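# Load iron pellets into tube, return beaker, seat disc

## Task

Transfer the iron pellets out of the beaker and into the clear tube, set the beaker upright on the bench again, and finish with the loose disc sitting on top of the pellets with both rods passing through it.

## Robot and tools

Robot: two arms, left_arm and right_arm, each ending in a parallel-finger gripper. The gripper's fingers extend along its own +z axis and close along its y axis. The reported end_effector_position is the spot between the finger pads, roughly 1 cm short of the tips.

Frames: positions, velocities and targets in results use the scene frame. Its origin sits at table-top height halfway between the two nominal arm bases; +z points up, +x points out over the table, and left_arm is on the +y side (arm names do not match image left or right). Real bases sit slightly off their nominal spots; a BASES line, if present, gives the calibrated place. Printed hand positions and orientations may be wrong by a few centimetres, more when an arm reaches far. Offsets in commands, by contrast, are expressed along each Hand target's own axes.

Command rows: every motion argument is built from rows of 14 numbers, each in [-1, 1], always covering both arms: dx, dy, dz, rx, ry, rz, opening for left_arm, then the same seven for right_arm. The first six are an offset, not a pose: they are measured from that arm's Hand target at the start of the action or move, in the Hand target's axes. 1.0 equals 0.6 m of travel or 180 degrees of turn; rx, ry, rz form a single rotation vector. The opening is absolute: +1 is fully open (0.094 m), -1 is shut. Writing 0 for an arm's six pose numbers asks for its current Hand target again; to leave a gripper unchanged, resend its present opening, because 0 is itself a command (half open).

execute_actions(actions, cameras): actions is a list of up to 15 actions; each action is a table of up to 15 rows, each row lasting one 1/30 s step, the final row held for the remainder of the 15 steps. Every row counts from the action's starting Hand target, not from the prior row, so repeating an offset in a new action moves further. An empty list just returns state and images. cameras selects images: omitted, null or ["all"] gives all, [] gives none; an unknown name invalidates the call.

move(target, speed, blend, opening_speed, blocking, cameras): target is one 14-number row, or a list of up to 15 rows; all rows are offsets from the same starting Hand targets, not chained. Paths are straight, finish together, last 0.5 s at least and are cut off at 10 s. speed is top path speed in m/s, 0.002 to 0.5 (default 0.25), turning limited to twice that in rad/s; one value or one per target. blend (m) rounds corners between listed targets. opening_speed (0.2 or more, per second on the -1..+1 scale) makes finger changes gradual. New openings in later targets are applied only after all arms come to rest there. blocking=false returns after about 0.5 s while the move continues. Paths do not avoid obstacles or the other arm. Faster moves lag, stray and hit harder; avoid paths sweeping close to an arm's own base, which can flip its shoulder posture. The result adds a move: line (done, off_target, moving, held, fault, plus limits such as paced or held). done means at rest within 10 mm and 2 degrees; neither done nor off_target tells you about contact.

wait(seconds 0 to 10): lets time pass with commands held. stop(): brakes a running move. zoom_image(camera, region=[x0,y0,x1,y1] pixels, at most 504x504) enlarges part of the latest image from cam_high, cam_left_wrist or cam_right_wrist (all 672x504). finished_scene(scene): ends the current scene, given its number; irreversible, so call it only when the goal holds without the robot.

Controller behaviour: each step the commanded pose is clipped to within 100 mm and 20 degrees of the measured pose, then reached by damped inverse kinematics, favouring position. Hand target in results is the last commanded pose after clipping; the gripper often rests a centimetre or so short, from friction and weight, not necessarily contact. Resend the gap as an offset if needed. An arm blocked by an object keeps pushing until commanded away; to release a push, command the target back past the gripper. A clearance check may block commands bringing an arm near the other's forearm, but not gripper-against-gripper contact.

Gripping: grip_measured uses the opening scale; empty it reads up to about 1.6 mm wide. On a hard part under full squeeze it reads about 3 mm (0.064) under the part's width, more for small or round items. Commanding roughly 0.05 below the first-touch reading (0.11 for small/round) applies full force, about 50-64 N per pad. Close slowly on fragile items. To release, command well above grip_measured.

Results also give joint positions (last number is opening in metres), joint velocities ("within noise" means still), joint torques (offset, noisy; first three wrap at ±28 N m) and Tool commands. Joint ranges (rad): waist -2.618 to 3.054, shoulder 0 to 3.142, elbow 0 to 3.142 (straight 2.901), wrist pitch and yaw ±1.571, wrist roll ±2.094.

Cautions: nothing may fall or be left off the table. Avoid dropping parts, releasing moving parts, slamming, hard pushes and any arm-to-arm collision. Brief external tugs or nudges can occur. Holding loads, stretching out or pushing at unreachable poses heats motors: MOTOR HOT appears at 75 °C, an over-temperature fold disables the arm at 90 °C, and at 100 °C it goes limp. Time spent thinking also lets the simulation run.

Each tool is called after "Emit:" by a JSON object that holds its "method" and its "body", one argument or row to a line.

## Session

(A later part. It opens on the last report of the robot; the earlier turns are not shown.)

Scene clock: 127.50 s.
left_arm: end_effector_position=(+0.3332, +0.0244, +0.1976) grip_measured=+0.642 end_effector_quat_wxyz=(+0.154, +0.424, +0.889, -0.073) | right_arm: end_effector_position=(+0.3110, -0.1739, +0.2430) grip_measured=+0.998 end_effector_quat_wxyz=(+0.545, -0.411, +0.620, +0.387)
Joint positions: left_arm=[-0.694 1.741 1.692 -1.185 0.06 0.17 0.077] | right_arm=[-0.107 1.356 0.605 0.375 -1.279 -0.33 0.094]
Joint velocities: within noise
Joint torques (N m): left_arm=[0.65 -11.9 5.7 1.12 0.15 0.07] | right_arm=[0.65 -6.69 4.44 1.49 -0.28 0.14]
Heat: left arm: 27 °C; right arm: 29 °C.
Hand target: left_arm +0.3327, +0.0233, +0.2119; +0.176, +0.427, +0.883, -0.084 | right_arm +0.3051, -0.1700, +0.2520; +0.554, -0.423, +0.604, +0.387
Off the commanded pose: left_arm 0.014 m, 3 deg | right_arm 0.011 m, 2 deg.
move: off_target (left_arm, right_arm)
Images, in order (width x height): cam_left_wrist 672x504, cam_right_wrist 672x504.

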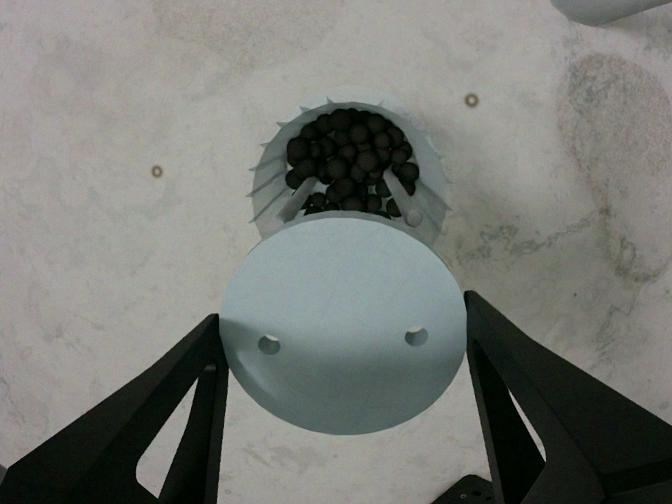

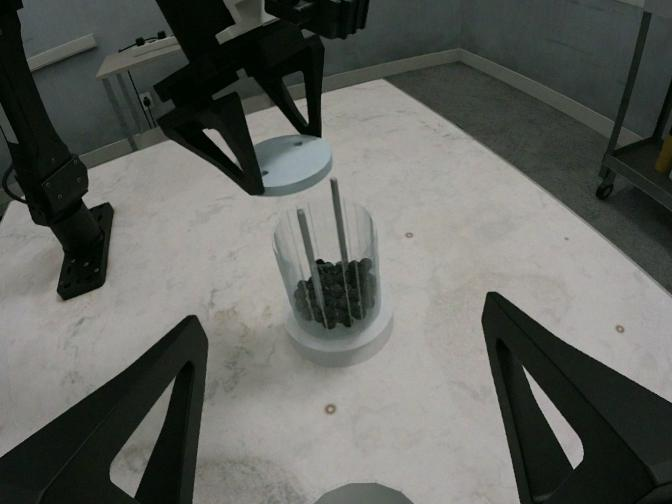

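Emit:
{"method": "move", "body": {
  "target": [-0.0520, -0.0062, 0.0285, 0, 0, 0, 0.5, 0, 0, 0, 0, 0, 0, 1.0],
  "speed": 0.08,
  "cameras": ["cam_left_wrist", "cam_right_wrist"]
}}

Emit:
{"method": "zoom_image", "body": {
  "camera": "cam_left_wrist",
  "region": [245, 315, 295, 365]
}}

Emit:
{"method": "zoom_image", "body": {
  "camera": "cam_left_wrist",
  "region": [390, 310, 440, 360]
}}

Emit:
{"method": "zoom_image", "body": {
  "camera": "cam_right_wrist",
  "region": [240, 110, 380, 250]
}}

Scene clock: 135.00 s.
left_arm: end_effector_position=(+0.3464, -0.0005, +0.2027) grip_measured=+0.642 end_effector_quat_wxyz=(+0.167, +0.434, +0.882, -0.079) | right_arm: end_effector_position=(+0.3110, -0.1739, +0.2432) grip_measured=+0.998 end_effector_quat_wxyz=(+0.546, -0.411, +0.619, +0.387)
Joint positions: left_arm=[-0.718 1.824 1.804 -1.185 0.06 0.168 0.077] | right_arm=[-0.107 1.356 0.605 0.376 -1.279 -0.33 0.094]
Joint velocities: within noise
Joint torques (N m): left_arm=[-0.79 -7.95 8.75 1.1 0.03 -0.11] | right_arm=[0.79 -6.71 4.37 1.53 -0.3 0.16]
Heat: left arm: 27 °C; right arm: 29 °C.
Hand target: left_arm +0.3517, -0.0067, +0.2081; +0.176, +0.427, +0.883, -0.084 | right_arm +0.3051, -0.1700, +0.2520; +0.554, -0.423, +0.604, +0.387
Off the commanded pose: left_arm 0.010 m, 1 deg | right_arm 0.011 m, 2 deg.
move: off_target (right_arm)
Images, in order (width x height): cam_left_wrist 672x504, cam_right_wrist 672x504.

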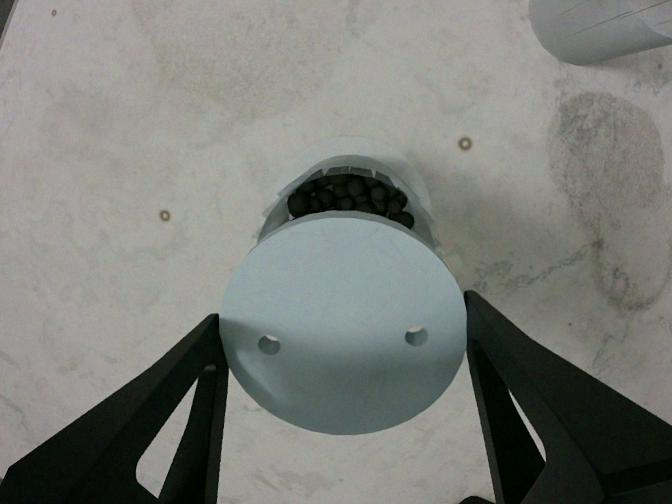

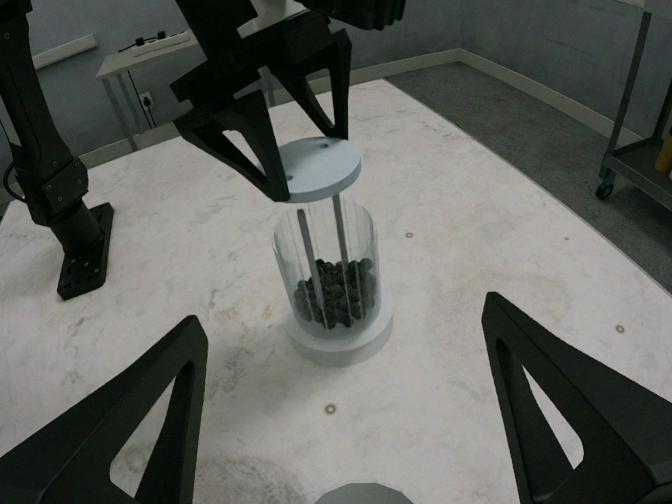

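Scaled by 10.080 from the camera's 672x504 image, which has a finer 960x720 frame.

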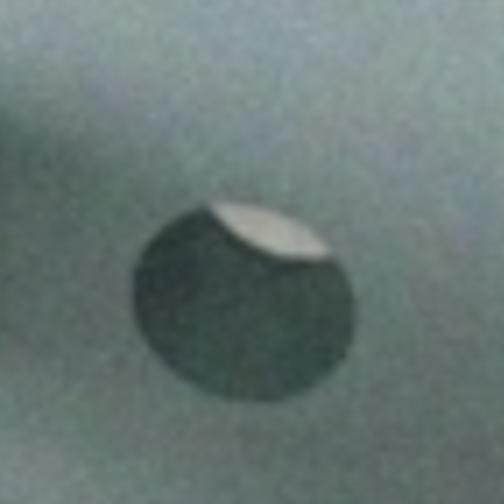

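Scaled by 10.080 from the camera's 672x504 image, which has a finer 960x720 frame.

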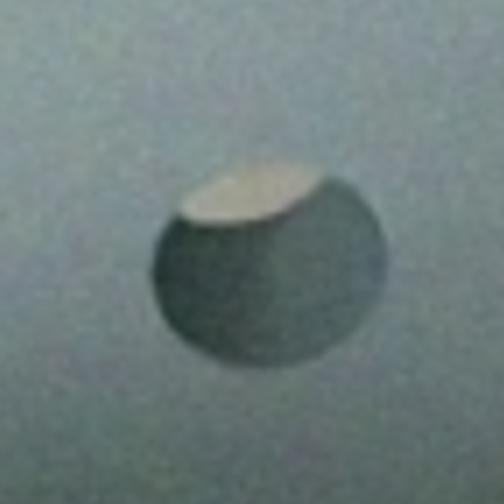

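Scaled by 3.600 from the camera's 672x504 image, which has a finer 960x720 frame.

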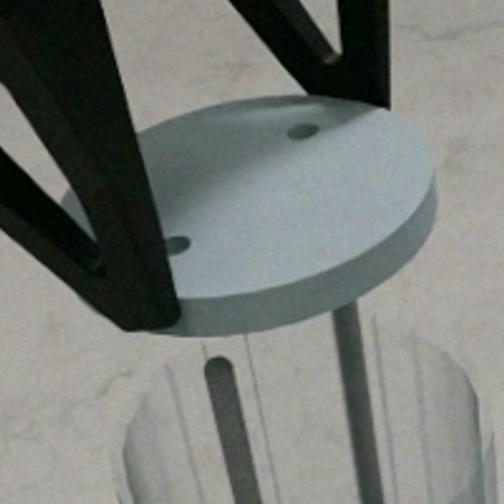

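Emit:
{"method": "move", "body": {
  "target": [0.0038, 0.0010, 0.0308, 0, 0, 0, 0.5, 0, 0, 0, 0, 0, 0, 1.0],
  "speed": 0.04,
  "cameras": ["cam_left_wrist", "cam_right_wrist"]
}}

Emit:
{"method": "zoom_image", "body": {
  "camera": "cam_left_wrist",
  "region": [245, 315, 295, 365]
}}

Emit:
{"method": "zoom_image", "body": {
  "camera": "cam_left_wrist",
  "region": [390, 310, 440, 360]
}}

Emit:
{"method": "zoom_image", "body": {
  "camera": "cam_right_wrist",
  "region": [240, 110, 380, 250]
}}

Scene clock: 137.37 s.
left_arm: end_effector_position=(+0.3489, -0.0028, +0.1954) grip_measured=+0.642 end_effector_quat_wxyz=(+0.170, +0.434, +0.881, -0.080) | right_arm: end_effector_position=(+0.3110, -0.1739, +0.2432) grip_measured=+0.998 end_effector_quat_wxyz=(+0.546, -0.411, +0.619, +0.387)
Joint positions: left_arm=[-0.718 1.824 1.772 -1.145 0.06 0.168 0.077] | right_arm=[-0.107 1.356 0.605 0.376 -1.279 -0.33 0.094]
Joint velocities: within noise
Joint torques (N m): left_arm=[-0.55 -7.41 5.87 1.37 0.07 -0.17] | right_arm=[0.72 -6.75 4.37 1.51 -0.28 0.12]
Heat: left arm: 27 °C; right arm: 29 °C.
Hand target: left_arm +0.3553, -0.0102, +0.1901; +0.176, +0.427, +0.883, -0.084 | right_arm +0.3051, -0.1700, +0.2520; +0.554, -0.423, +0.604, +0.387
Off the commanded pose: left_arm 0.011 m, 1 deg | right_arm 0.011 m, 2 deg.
move: off_target (left_arm, right_arm)
Images, in order (width x height): cam_left_wrist 672x504, cam_right_wrist 672x504.

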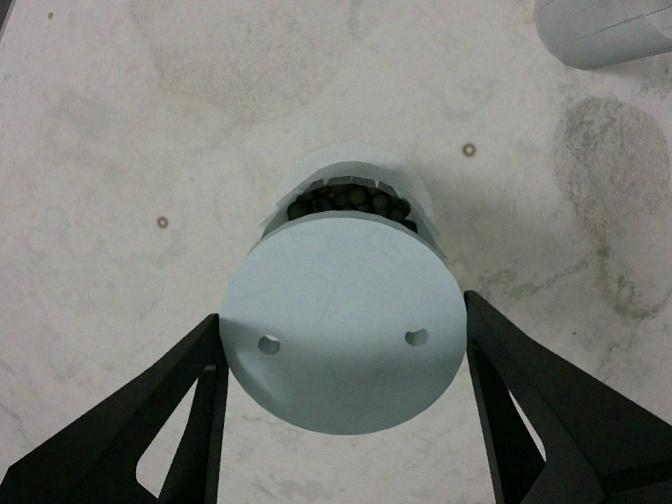

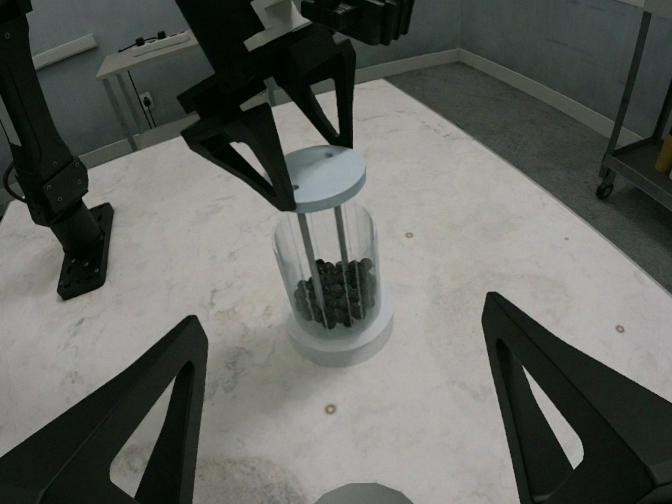

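Scaled by 10.080 from the camera's 672x504 image, which has a finer 960x720 frame.

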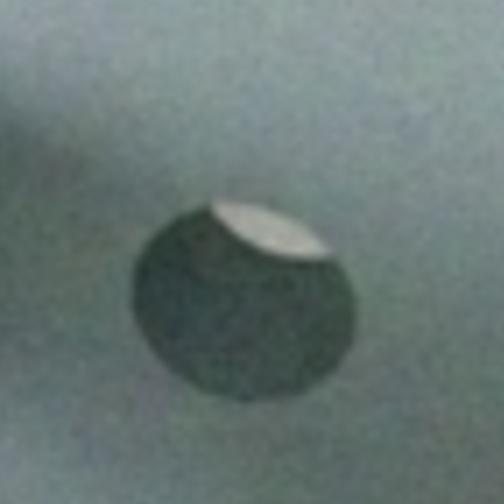

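Scaled by 10.080 from the camera's 672x504 image, which has a finer 960x720 frame.

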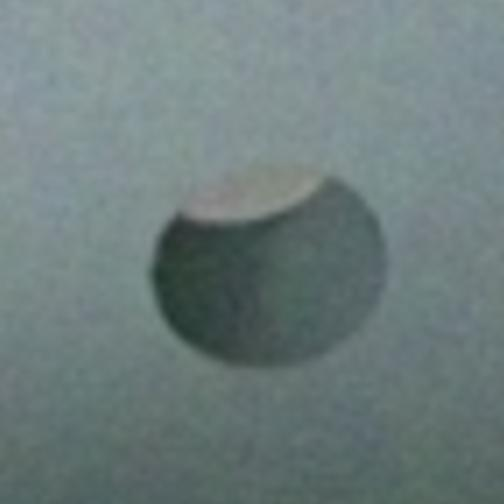

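Scaled by 3.600 from the camera's 672x504 image, which has a finer 960x720 frame.

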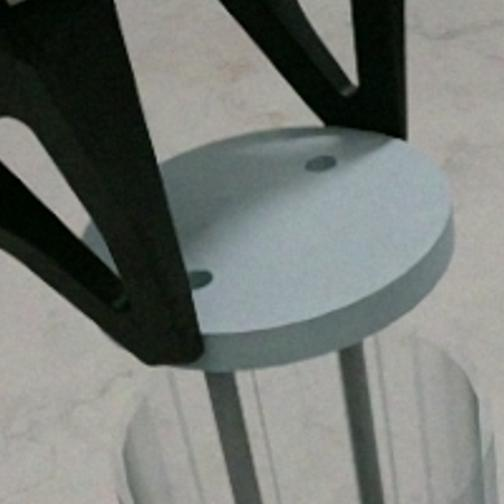

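Emit:
{"method": "zoom_image", "body": {
  "camera": "cam_right_wrist",
  "region": [270, 140, 370, 240]
}}

Scaled by 5.040 from the camera's 672x504 image, which has a finer 960x720 frame.

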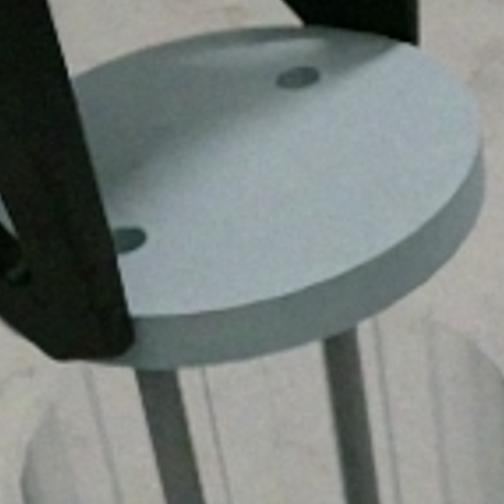

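Emit:
{"method": "move", "body": {
  "target": [0.0041, 0.0004, 0.0163, -0.0032, 0, -0.0077, 0.5, 0, 0, 0, 0, 0, 0, 1.0],
  "speed": 0.03,
  "cameras": ["cam_left_wrist", "cam_right_wrist"]
}}

Emit:
{"method": "zoom_image", "body": {
  "camera": "cam_left_wrist",
  "region": [245, 315, 295, 365]
}}

Emit:
{"method": "zoom_image", "body": {
  "camera": "cam_left_wrist",
  "region": [390, 310, 440, 360]
}}

Emit:
{"method": "zoom_image", "body": {
  "camera": "cam_right_wrist",
  "region": [270, 140, 370, 240]
}}

Scene clock: 142.77 s.
left_arm: end_effector_position=(+0.3516, -0.0030, +0.1852) grip_measured=+0.642 end_effector_quat_wxyz=(+0.171, +0.420, +0.888, -0.079) | right_arm: end_effector_position=(+0.3110, -0.1739, +0.2432) grip_measured=+0.998 end_effector_quat_wxyz=(+0.546, -0.411, +0.619, +0.387)
Joint positions: left_arm=[-0.718 1.824 1.73 -1.102 0.051 0.139 0.077] | right_arm=[-0.107 1.356 0.605 0.376 -1.279 -0.33 0.094]
Joint velocities: within noise
Joint torques (N m): left_arm=[-0.84 -7.87 5.93 1.39 0.03 -0.13] | right_arm=[0.61 -6.63 4.34 1.5 -0.29 0.14]
Heat: left arm: 27 °C; right arm: 29 °C.
Hand target: left_arm +0.3564, -0.0112, +0.1802; +0.177, +0.415, +0.889, -0.082 | right_arm +0.3051, -0.1700, +0.2520; +0.554, -0.423, +0.604, +0.387
Off the commanded pose: left_arm 0.011 m, 1 deg | right_arm 0.011 m, 2 deg.
move: off_target (left_arm, right_arm)
Images, in order (width x height): cam_left_wrist 672x504, cam_right_wrist 672x504.

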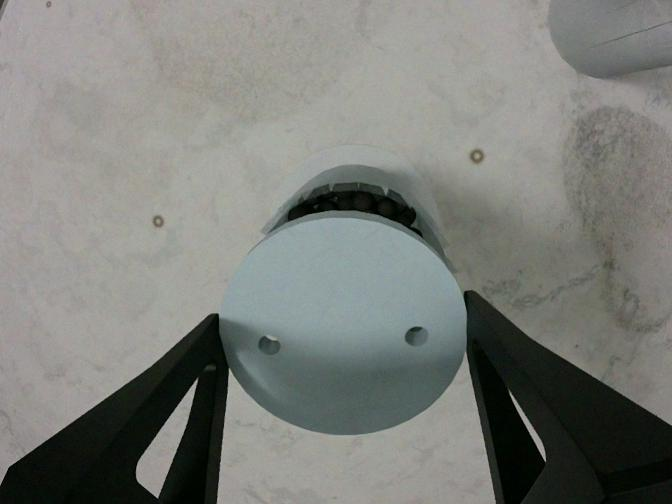

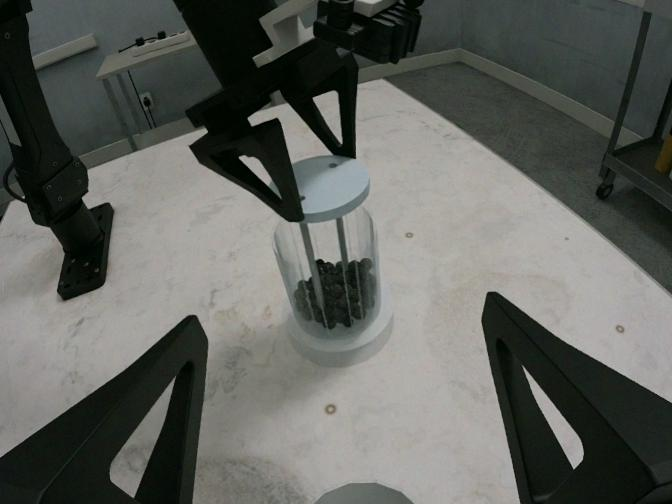

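Scaled by 10.080 from the camera's 672x504 image, which has a finer 960x720 frame.

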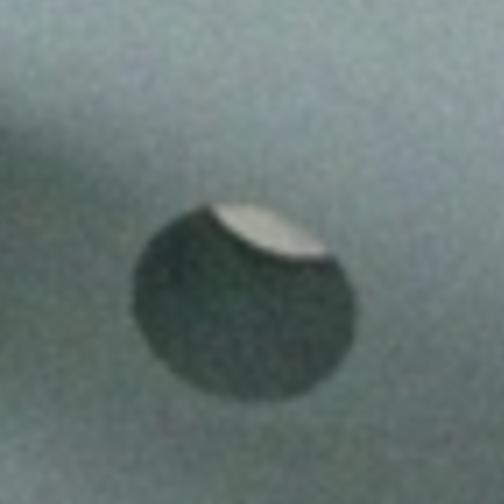

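Scaled by 10.080 from the camera's 672x504 image, which has a finer 960x720 frame.

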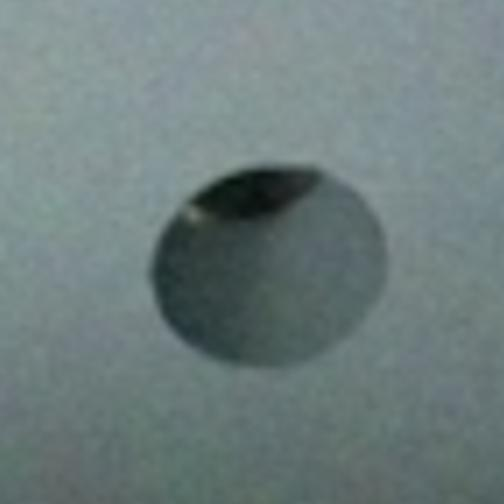

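Scaled by 5.040 from the camera's 672x504 image, which has a finer 960x720 frame.

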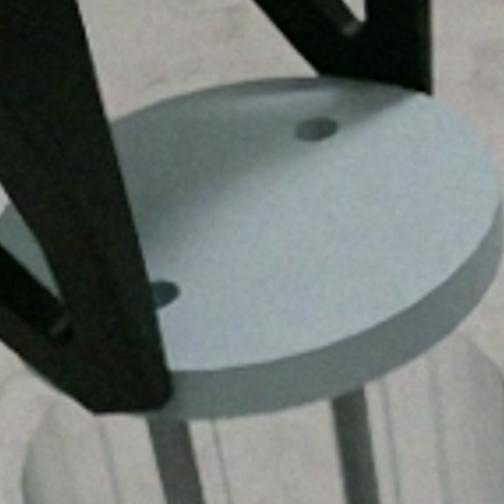

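Emit:
{"method": "move", "body": {
  "target": [-0.0003, -0.0084, 0.0002, 0.0043, 0, 0.0103, 0.5, 0, 0, 0, 0, 0, 0, 1.0],
  "speed": 0.03,
  "cameras": ["cam_left_wrist", "cam_right_wrist"]
}}

Emit:
{"method": "zoom_image", "body": {
  "camera": "cam_left_wrist",
  "region": [390, 310, 440, 360]
}}

Emit:
{"method": "zoom_image", "body": {
  "camera": "cam_right_wrist",
  "region": [270, 140, 370, 240]
}}

Scene clock: 146.80 s.
left_arm: end_effector_position=(+0.3498, -0.0049, +0.1852) grip_measured=+0.642 end_effector_quat_wxyz=(+0.171, +0.423, +0.887, -0.079) | right_arm: end_effector_position=(+0.3110, -0.1739, +0.2432) grip_measured=+0.998 end_effector_quat_wxyz=(+0.546, -0.411, +0.619, +0.387)
Joint positions: left_arm=[-0.724 1.824 1.73 -1.102 0.051 0.139 0.077] | right_arm=[-0.107 1.356 0.605 0.376 -1.279 -0.33 0.094]
Joint velocities: within noise
Joint torques (N m): left_arm=[-0.7 -7.65 5.86 1.37 0.11 0.04] | right_arm=[0.65 -6.68 4.33 1.5 -0.33 0.13]
Heat: left arm: 27 °C; right arm: 29 °C.
Hand target: left_arm +0.3527, -0.0146, +0.1801; +0.176, +0.431, +0.881, -0.085 | right_arm +0.3051, -0.1700, +0.2520; +0.554, -0.423, +0.604, +0.387
Off the commanded pose: left_arm 0.011 m, 1 deg | right_arm 0.011 m, 2 deg.
move: off_target (left_arm, right_arm)
Images, in order (width x height): cam_left_wrist 672x504, cam_right_wrist 672x504.

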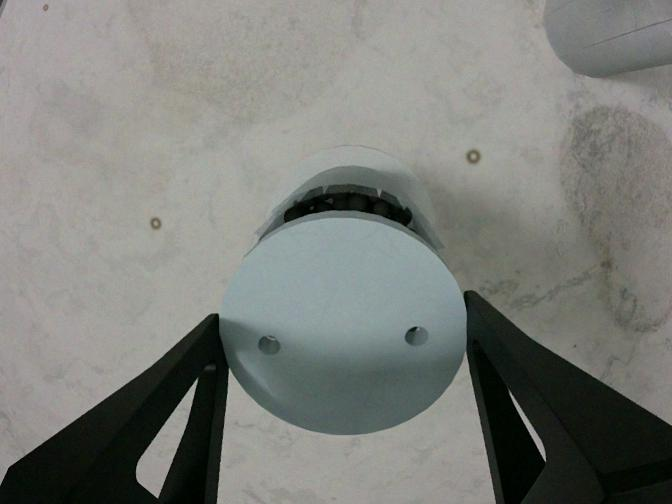

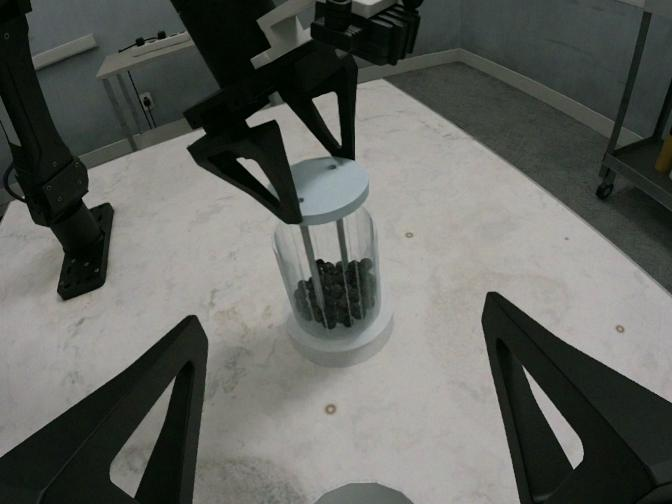

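Scaled by 10.080 from the camera's 672x504 image, which has a finer 960x720 frame.

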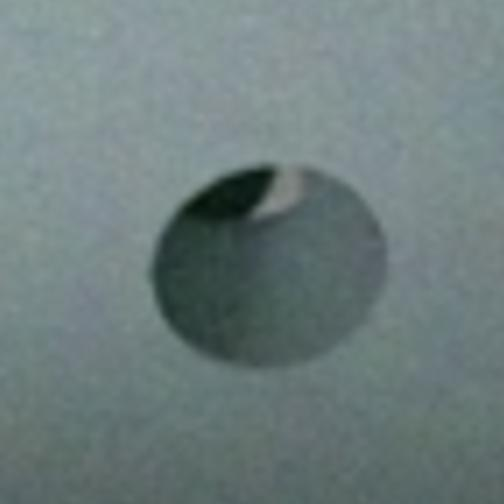

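Scaled by 5.040 from the camera's 672x504 image, which has a finer 960x720 frame.

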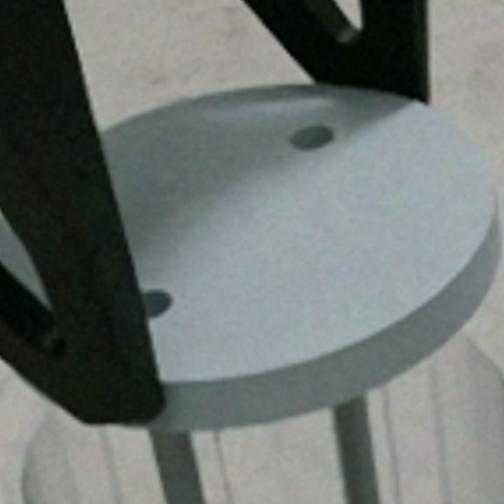

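Emit:
{"method": "move", "body": {
  "target": [0.0020, 0, 0.0049, 0.0028, 0, 0.0067, 0.5, 0, 0, 0, 0, 0, 0, 1.0],
  "speed": 0.02,
  "cameras": ["cam_left_wrist", "cam_right_wrist"]
}}

Emit:
{"method": "zoom_image", "body": {
  "camera": "cam_left_wrist",
  "region": [245, 315, 295, 365]
}}

Emit:
{"method": "zoom_image", "body": {
  "camera": "cam_left_wrist",
  "region": [390, 310, 440, 360]
}}

Emit:
{"method": "zoom_image", "body": {
  "camera": "cam_right_wrist",
  "region": [270, 140, 370, 240]
}}

Scene clock: 149.57 s.
left_arm: end_effector_position=(+0.3502, -0.0050, +0.1833) grip_measured=+0.642 end_effector_quat_wxyz=(+0.171, +0.429, +0.883, -0.080) | right_arm: end_effector_position=(+0.3110, -0.1739, +0.2432) grip_measured=+0.998 end_effector_quat_wxyz=(+0.546, -0.411, +0.619, +0.387)
Joint positions: left_arm=[-0.721 1.824 1.723 -1.094 0.057 0.156 0.077] | right_arm=[-0.107 1.356 0.605 0.376 -1.279 -0.33 0.094]
Joint velocities: within noise
Joint torques (N m): left_arm=[-0.32 -7.71 5.68 1.4 0.19 0.1] | right_arm=[0.64 -6.67 4.52 1.53 -0.32 0.14]
Heat: left arm: 26 °C; right arm: 29 °C.
Hand target: left_arm +0.3527, -0.0146, +0.1769; +0.175, +0.441, +0.876, -0.087 | right_arm +0.3051, -0.1700, +0.2520; +0.554, -0.423, +0.604, +0.387
Off the commanded pose: left_arm 0.012 m, 2 deg | right_arm 0.011 m, 2 deg.
move: off_target (left_arm, right_arm)
Images, in order (width x height): cam_left_wrist 672x504, cam_right_wrist 672x504.

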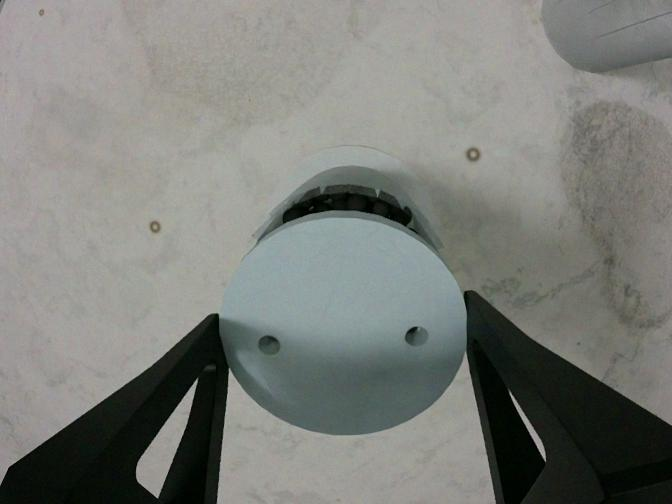

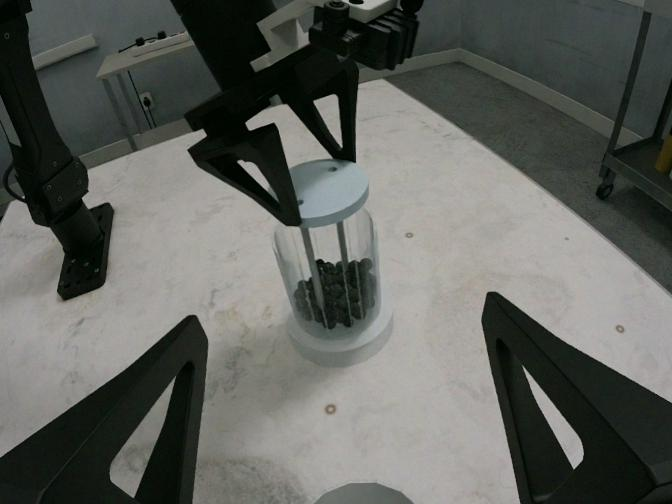

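Scaled by 10.080 from the camera's 672x504 image, which has a finer 960x720 frame.

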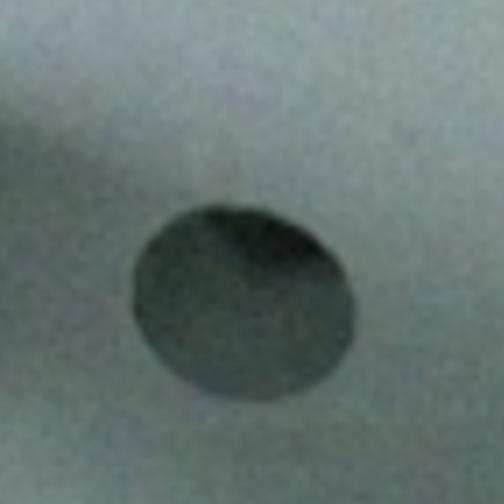

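Scaled by 10.080 from the camera's 672x504 image, which has a finer 960x720 frame.

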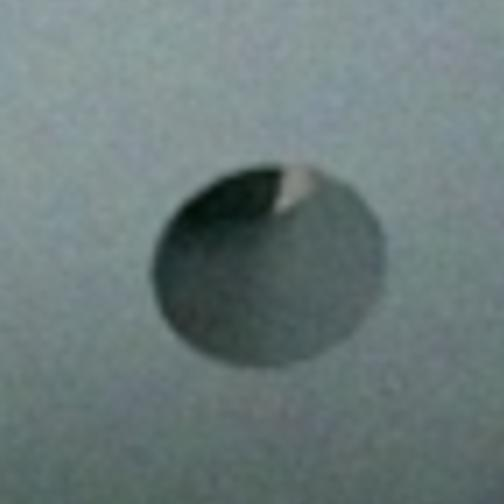

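Scaled by 5.040 from the camera's 672x504 image, which has a finer 960x720 frame.

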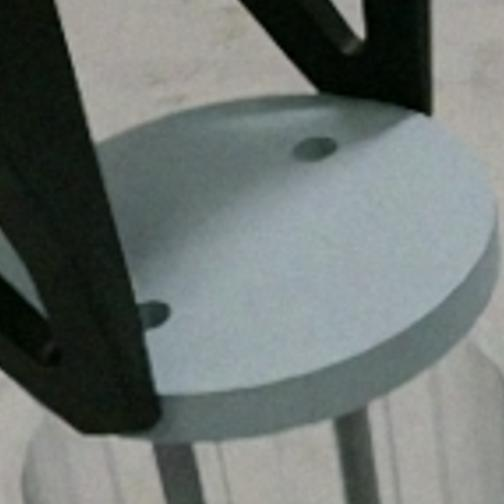

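Emit:
{"method": "move", "body": {
  "target": [0.0064, 0, 0.0154, 0, 0, 0, 0.5, 0, 0, 0, 0, 0, 0, 1.0],
  "speed": 0.02,
  "cameras": ["cam_left_wrist", "cam_right_wrist"]
}}

Emit:
{"method": "zoom_image", "body": {
  "camera": "cam_left_wrist",
  "region": [245, 315, 295, 365]
}}

Emit:
{"method": "zoom_image", "body": {
  "camera": "cam_left_wrist",
  "region": [390, 310, 440, 360]
}}

Emit:
{"method": "zoom_image", "body": {
  "camera": "cam_right_wrist",
  "region": [270, 140, 370, 240]
}}

Scene clock: 157.43 s.
left_arm: end_effector_position=(+0.3508, -0.0063, +0.1817) grip_measured=+0.642 end_effector_quat_wxyz=(+0.175, +0.430, +0.882, -0.083) | right_arm: end_effector_position=(+0.3110, -0.1739, +0.2432) grip_measured=+0.998 end_effector_quat_wxyz=(+0.546, -0.411, +0.619, +0.387)
Joint positions: left_arm=[-0.721 1.818 1.704 -1.071 0.06 0.158 0.077] | right_arm=[-0.107 1.356 0.605 0.376 -1.279 -0.33 0.094]
Joint velocities: within noise
Joint torques (N m): left_arm=[-0.64 -7.79 3.49 1.59 0.12 0.07] | right_arm=[0.53 -6.78 4.27 1.51 -0.32 0.15]
Heat: left arm: 26 °C; right arm: 29 °C.
Hand target: left_arm +0.3527, -0.0146, +0.1669; +0.175, +0.441, +0.876, -0.087 | right_arm +0.3051, -0.1700, +0.2520; +0.554, -0.423, +0.604, +0.387
Off the commanded pose: left_arm 0.017 m, 1 deg | right_arm 0.011 m, 2 deg.
move: off_target (left_arm, right_arm)
Images, in order (width x height): cam_left_wrist 672x504, cam_right_wrist 672x504.

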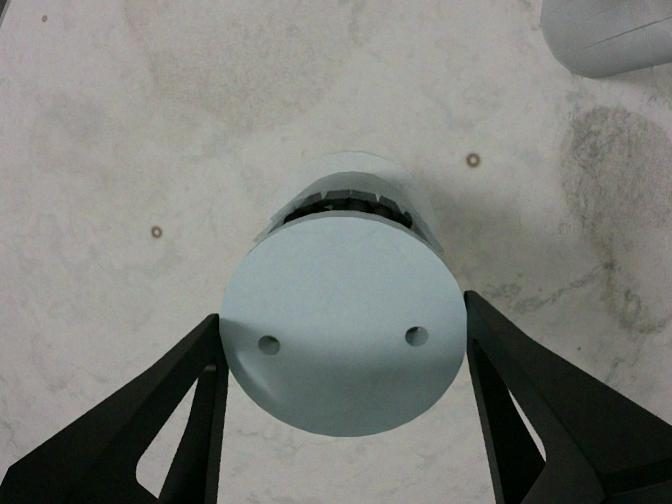

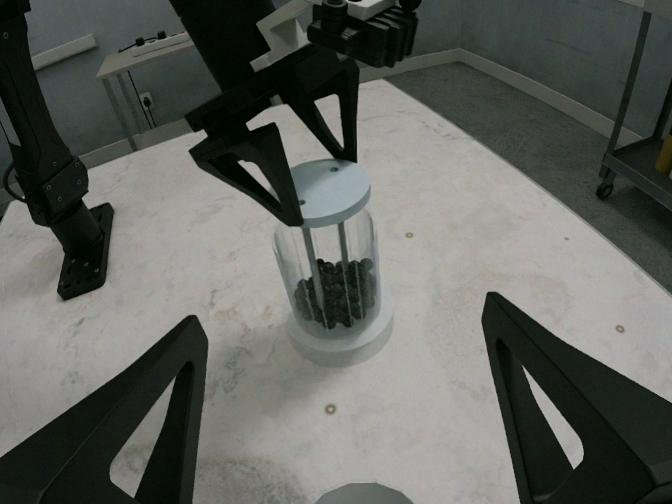

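Scaled by 10.080 from the camera's 672x504 image, which has a finer 960x720 frame.

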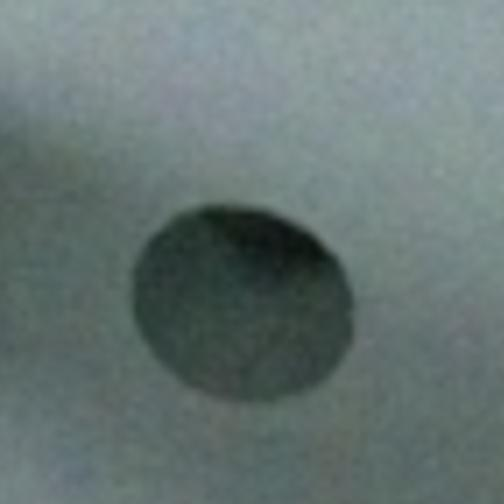

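Scaled by 10.080 from the camera's 672x504 image, which has a finer 960x720 frame.

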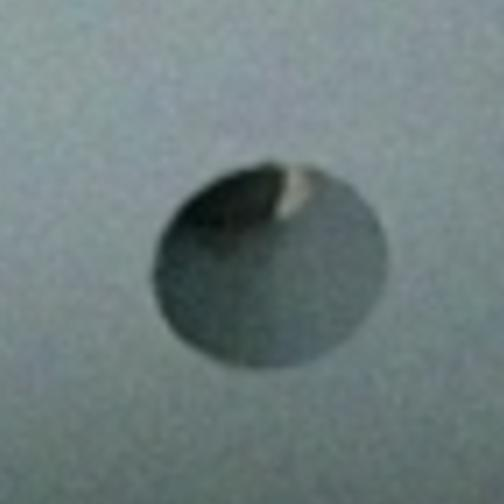

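Scaled by 5.040 from the camera's 672x504 image, which has a finer 960x720 frame.

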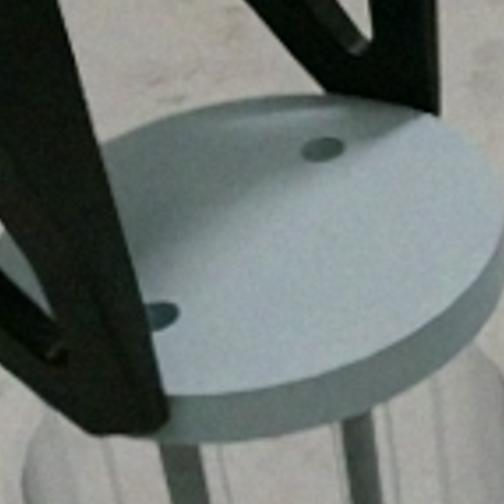

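Emit:
{"method": "move", "body": {
  "target": [-0.0117, -0.0007, -0.0368, -0.0028, 0, -0.0067, 0.5, 0, 0, 0, 0, 0, 0, 1.0],
  "speed": 0.03,
  "cameras": ["cam_left_wrist", "cam_right_wrist"]
}}

Emit:
{"method": "zoom_image", "body": {
  "camera": "cam_left_wrist",
  "region": [390, 310, 440, 360]
}}

Emit:
{"method": "zoom_image", "body": {
  "camera": "cam_right_wrist",
  "region": [270, 140, 370, 240]
}}

Scene clock: 164.50 s.
left_arm: end_effector_position=(+0.3518, -0.0072, +0.1900) grip_measured=+0.642 end_effector_quat_wxyz=(+0.180, +0.430, +0.881, -0.085) | right_arm: end_effector_position=(+0.3110, -0.1739, +0.2432) grip_measured=+0.998 end_effector_quat_wxyz=(+0.545, -0.411, +0.620, +0.387)
Joint positions: left_arm=[-0.721 1.818 1.734 -1.09 0.06 0.158 0.077] | right_arm=[-0.107 1.356 0.605 0.376 -1.279 -0.329 0.094]
Joint velocities: within noise
Joint torques (N m): left_arm=[-0.77 -7.53 8.68 0.94 0.08 -0.08] | right_arm=[0.69 -6.67 4.37 1.51 -0.34 0.15]
Heat: left arm: 26 °C; right arm: 29 °C.
Hand target: left_arm +0.3512, -0.0133, +0.1900; +0.176, +0.431, +0.881, -0.085 | right_arm +0.3051, -0.1700, +0.2520; +0.554, -0.423, +0.604, +0.387
Off the commanded pose: left_arm 0.006 m, 1 deg | right_arm 0.011 m, 2 deg.
move: off_target (right_arm)
Images, in order (width x height): cam_left_wrist 672x504, cam_right_wrist 672x504.

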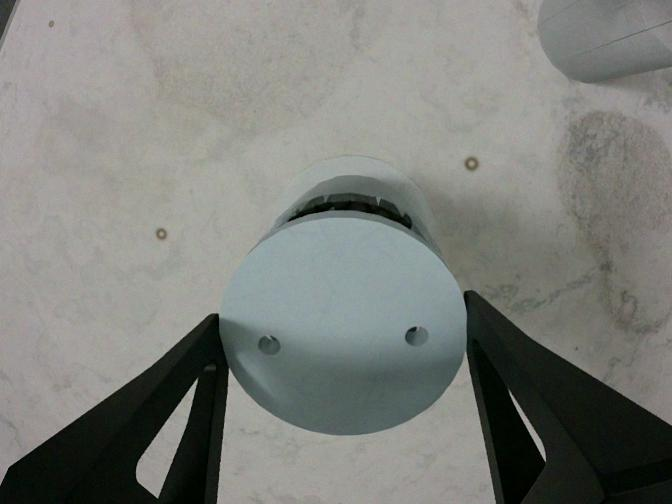

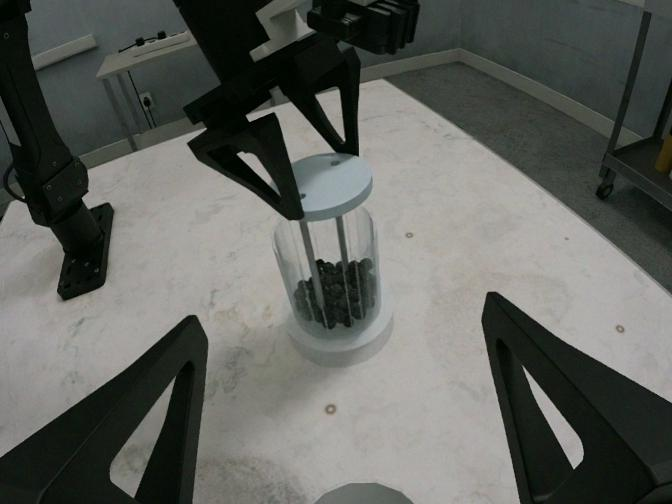

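Scaled by 10.080 from the camera's 672x504 image, which has a finer 960x720 frame.

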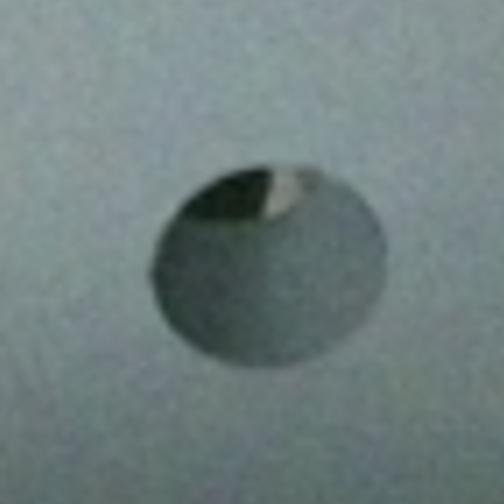

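Scaled by 5.040 from the camera's 672x504 image, which has a finer 960x720 frame.

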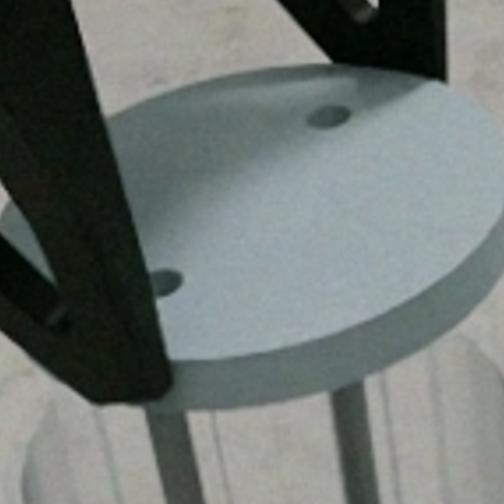

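Emit:
{"method": "move", "body": {
  "target": [
    [0.0052, 0.0297, -0.0022, 0, 0, 0, 0.5, 0, 0, 0, 0, 0, 0, 1.0],
    [0.0003, 0.0015, -0.0001, 0, 0, 0, 0.5, 0, 0, 0, 0, 0, 0, 1.0],
    [0.0080, 0.0015, 0.0183, 0, 0, 0, 0.5, 0, 0, 0, 0, 0, 0, 1.0]
  ],
  "speed": [0.06, 0.05, 0.03],
  "cameras": ["cam_left_wrist", "cam_right_wrist"]
}}

Emit:
{"method": "zoom_image", "body": {
  "camera": "cam_left_wrist",
  "region": [245, 315, 295, 365]
}}

Emit:
{"method": "zoom_image", "body": {
  "camera": "cam_left_wrist",
  "region": [390, 310, 440, 360]
}}

Emit:
{"method": "zoom_image", "body": {
  "camera": "cam_right_wrist",
  "region": [270, 140, 370, 240]
}}

Scene clock: 167.97 s.
left_arm: end_effector_position=(+0.3473, -0.0079, +0.1839) grip_measured=+0.642 end_effector_quat_wxyz=(+0.173, +0.438, +0.878, -0.083) | right_arm: end_effector_position=(+0.3110, -0.1739, +0.2432) grip_measured=+0.998 end_effector_quat_wxyz=(+0.545, -0.411, +0.620, +0.387)
Joint positions: left_arm=[-0.729 1.818 1.715 -1.087 0.062 0.168 0.077] | right_arm=[-0.107 1.356 0.605 0.376 -1.279 -0.329 0.094]
Joint velocities: within noise
Joint torques (N m): left_arm=[-0.47 -8.16 5.75 1.35 0 -0.09] | right_arm=[0.59 -6.68 4.44 1.49 -0.33 0.15]
Heat: left arm: 26 °C; right arm: 29 °C.
Hand target: left_arm +0.3518, -0.0126, +0.1780; +0.176, +0.431, +0.881, -0.085 | right_arm +0.3051, -0.1700, +0.2520; +0.554, -0.423, +0.604, +0.387
Off the commanded pose: left_arm 0.009 m, 1 deg | right_arm 0.011 m, 2 deg.
move: off_target (right_arm)
Images, in order (width x height): cam_left_wrist 672x504, cam_right_wrist 672x504.

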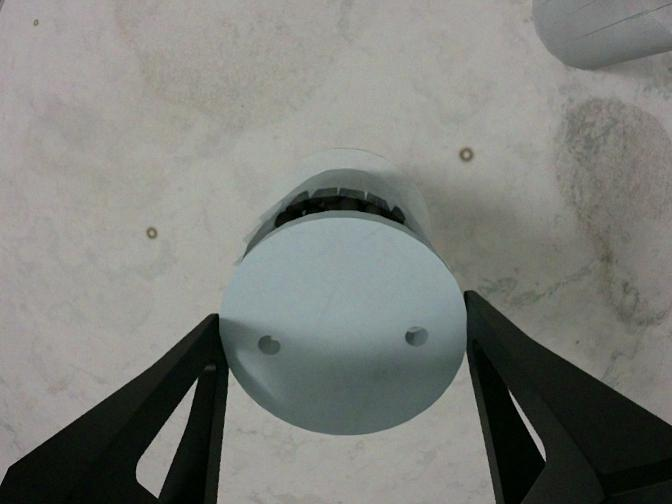

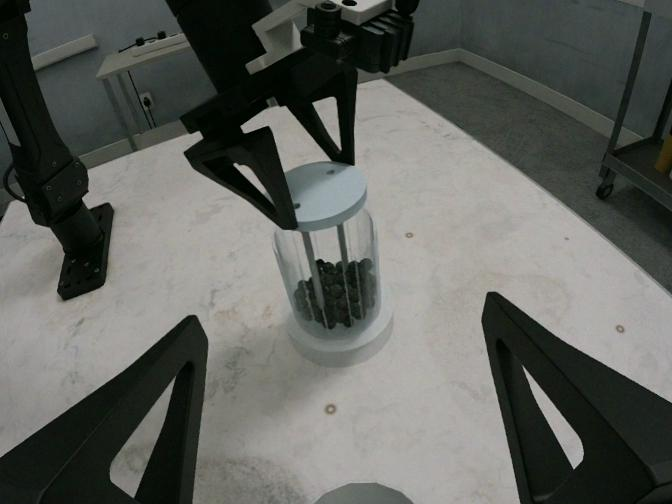

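Scaled by 10.080 from the camera's 672x504 image, which has a finer 960x720 frame.

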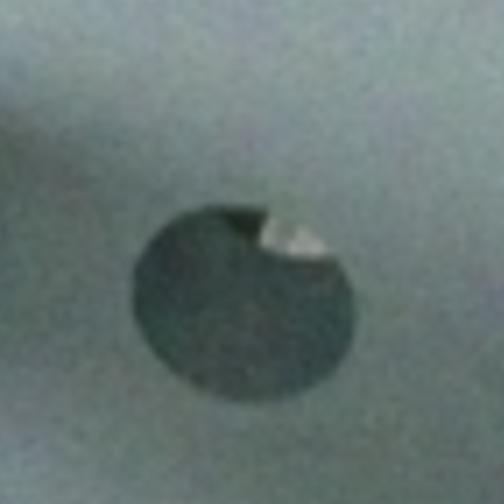

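Scaled by 10.080 from the camera's 672x504 image, which has a finer 960x720 frame.

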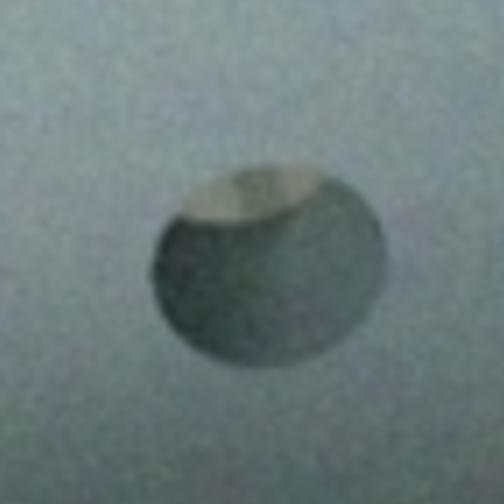

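Scaled by 5.040 from the camera's 672x504 image, which has a finer 960x720 frame.

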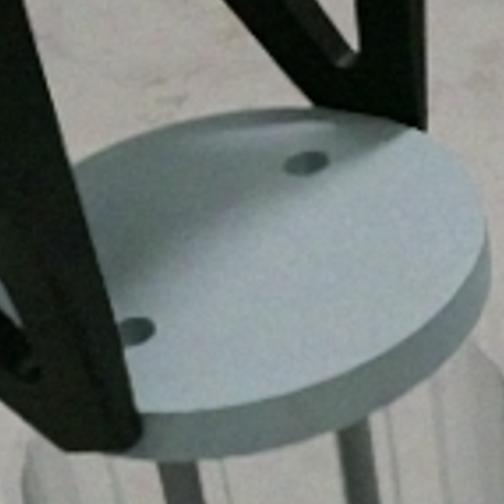

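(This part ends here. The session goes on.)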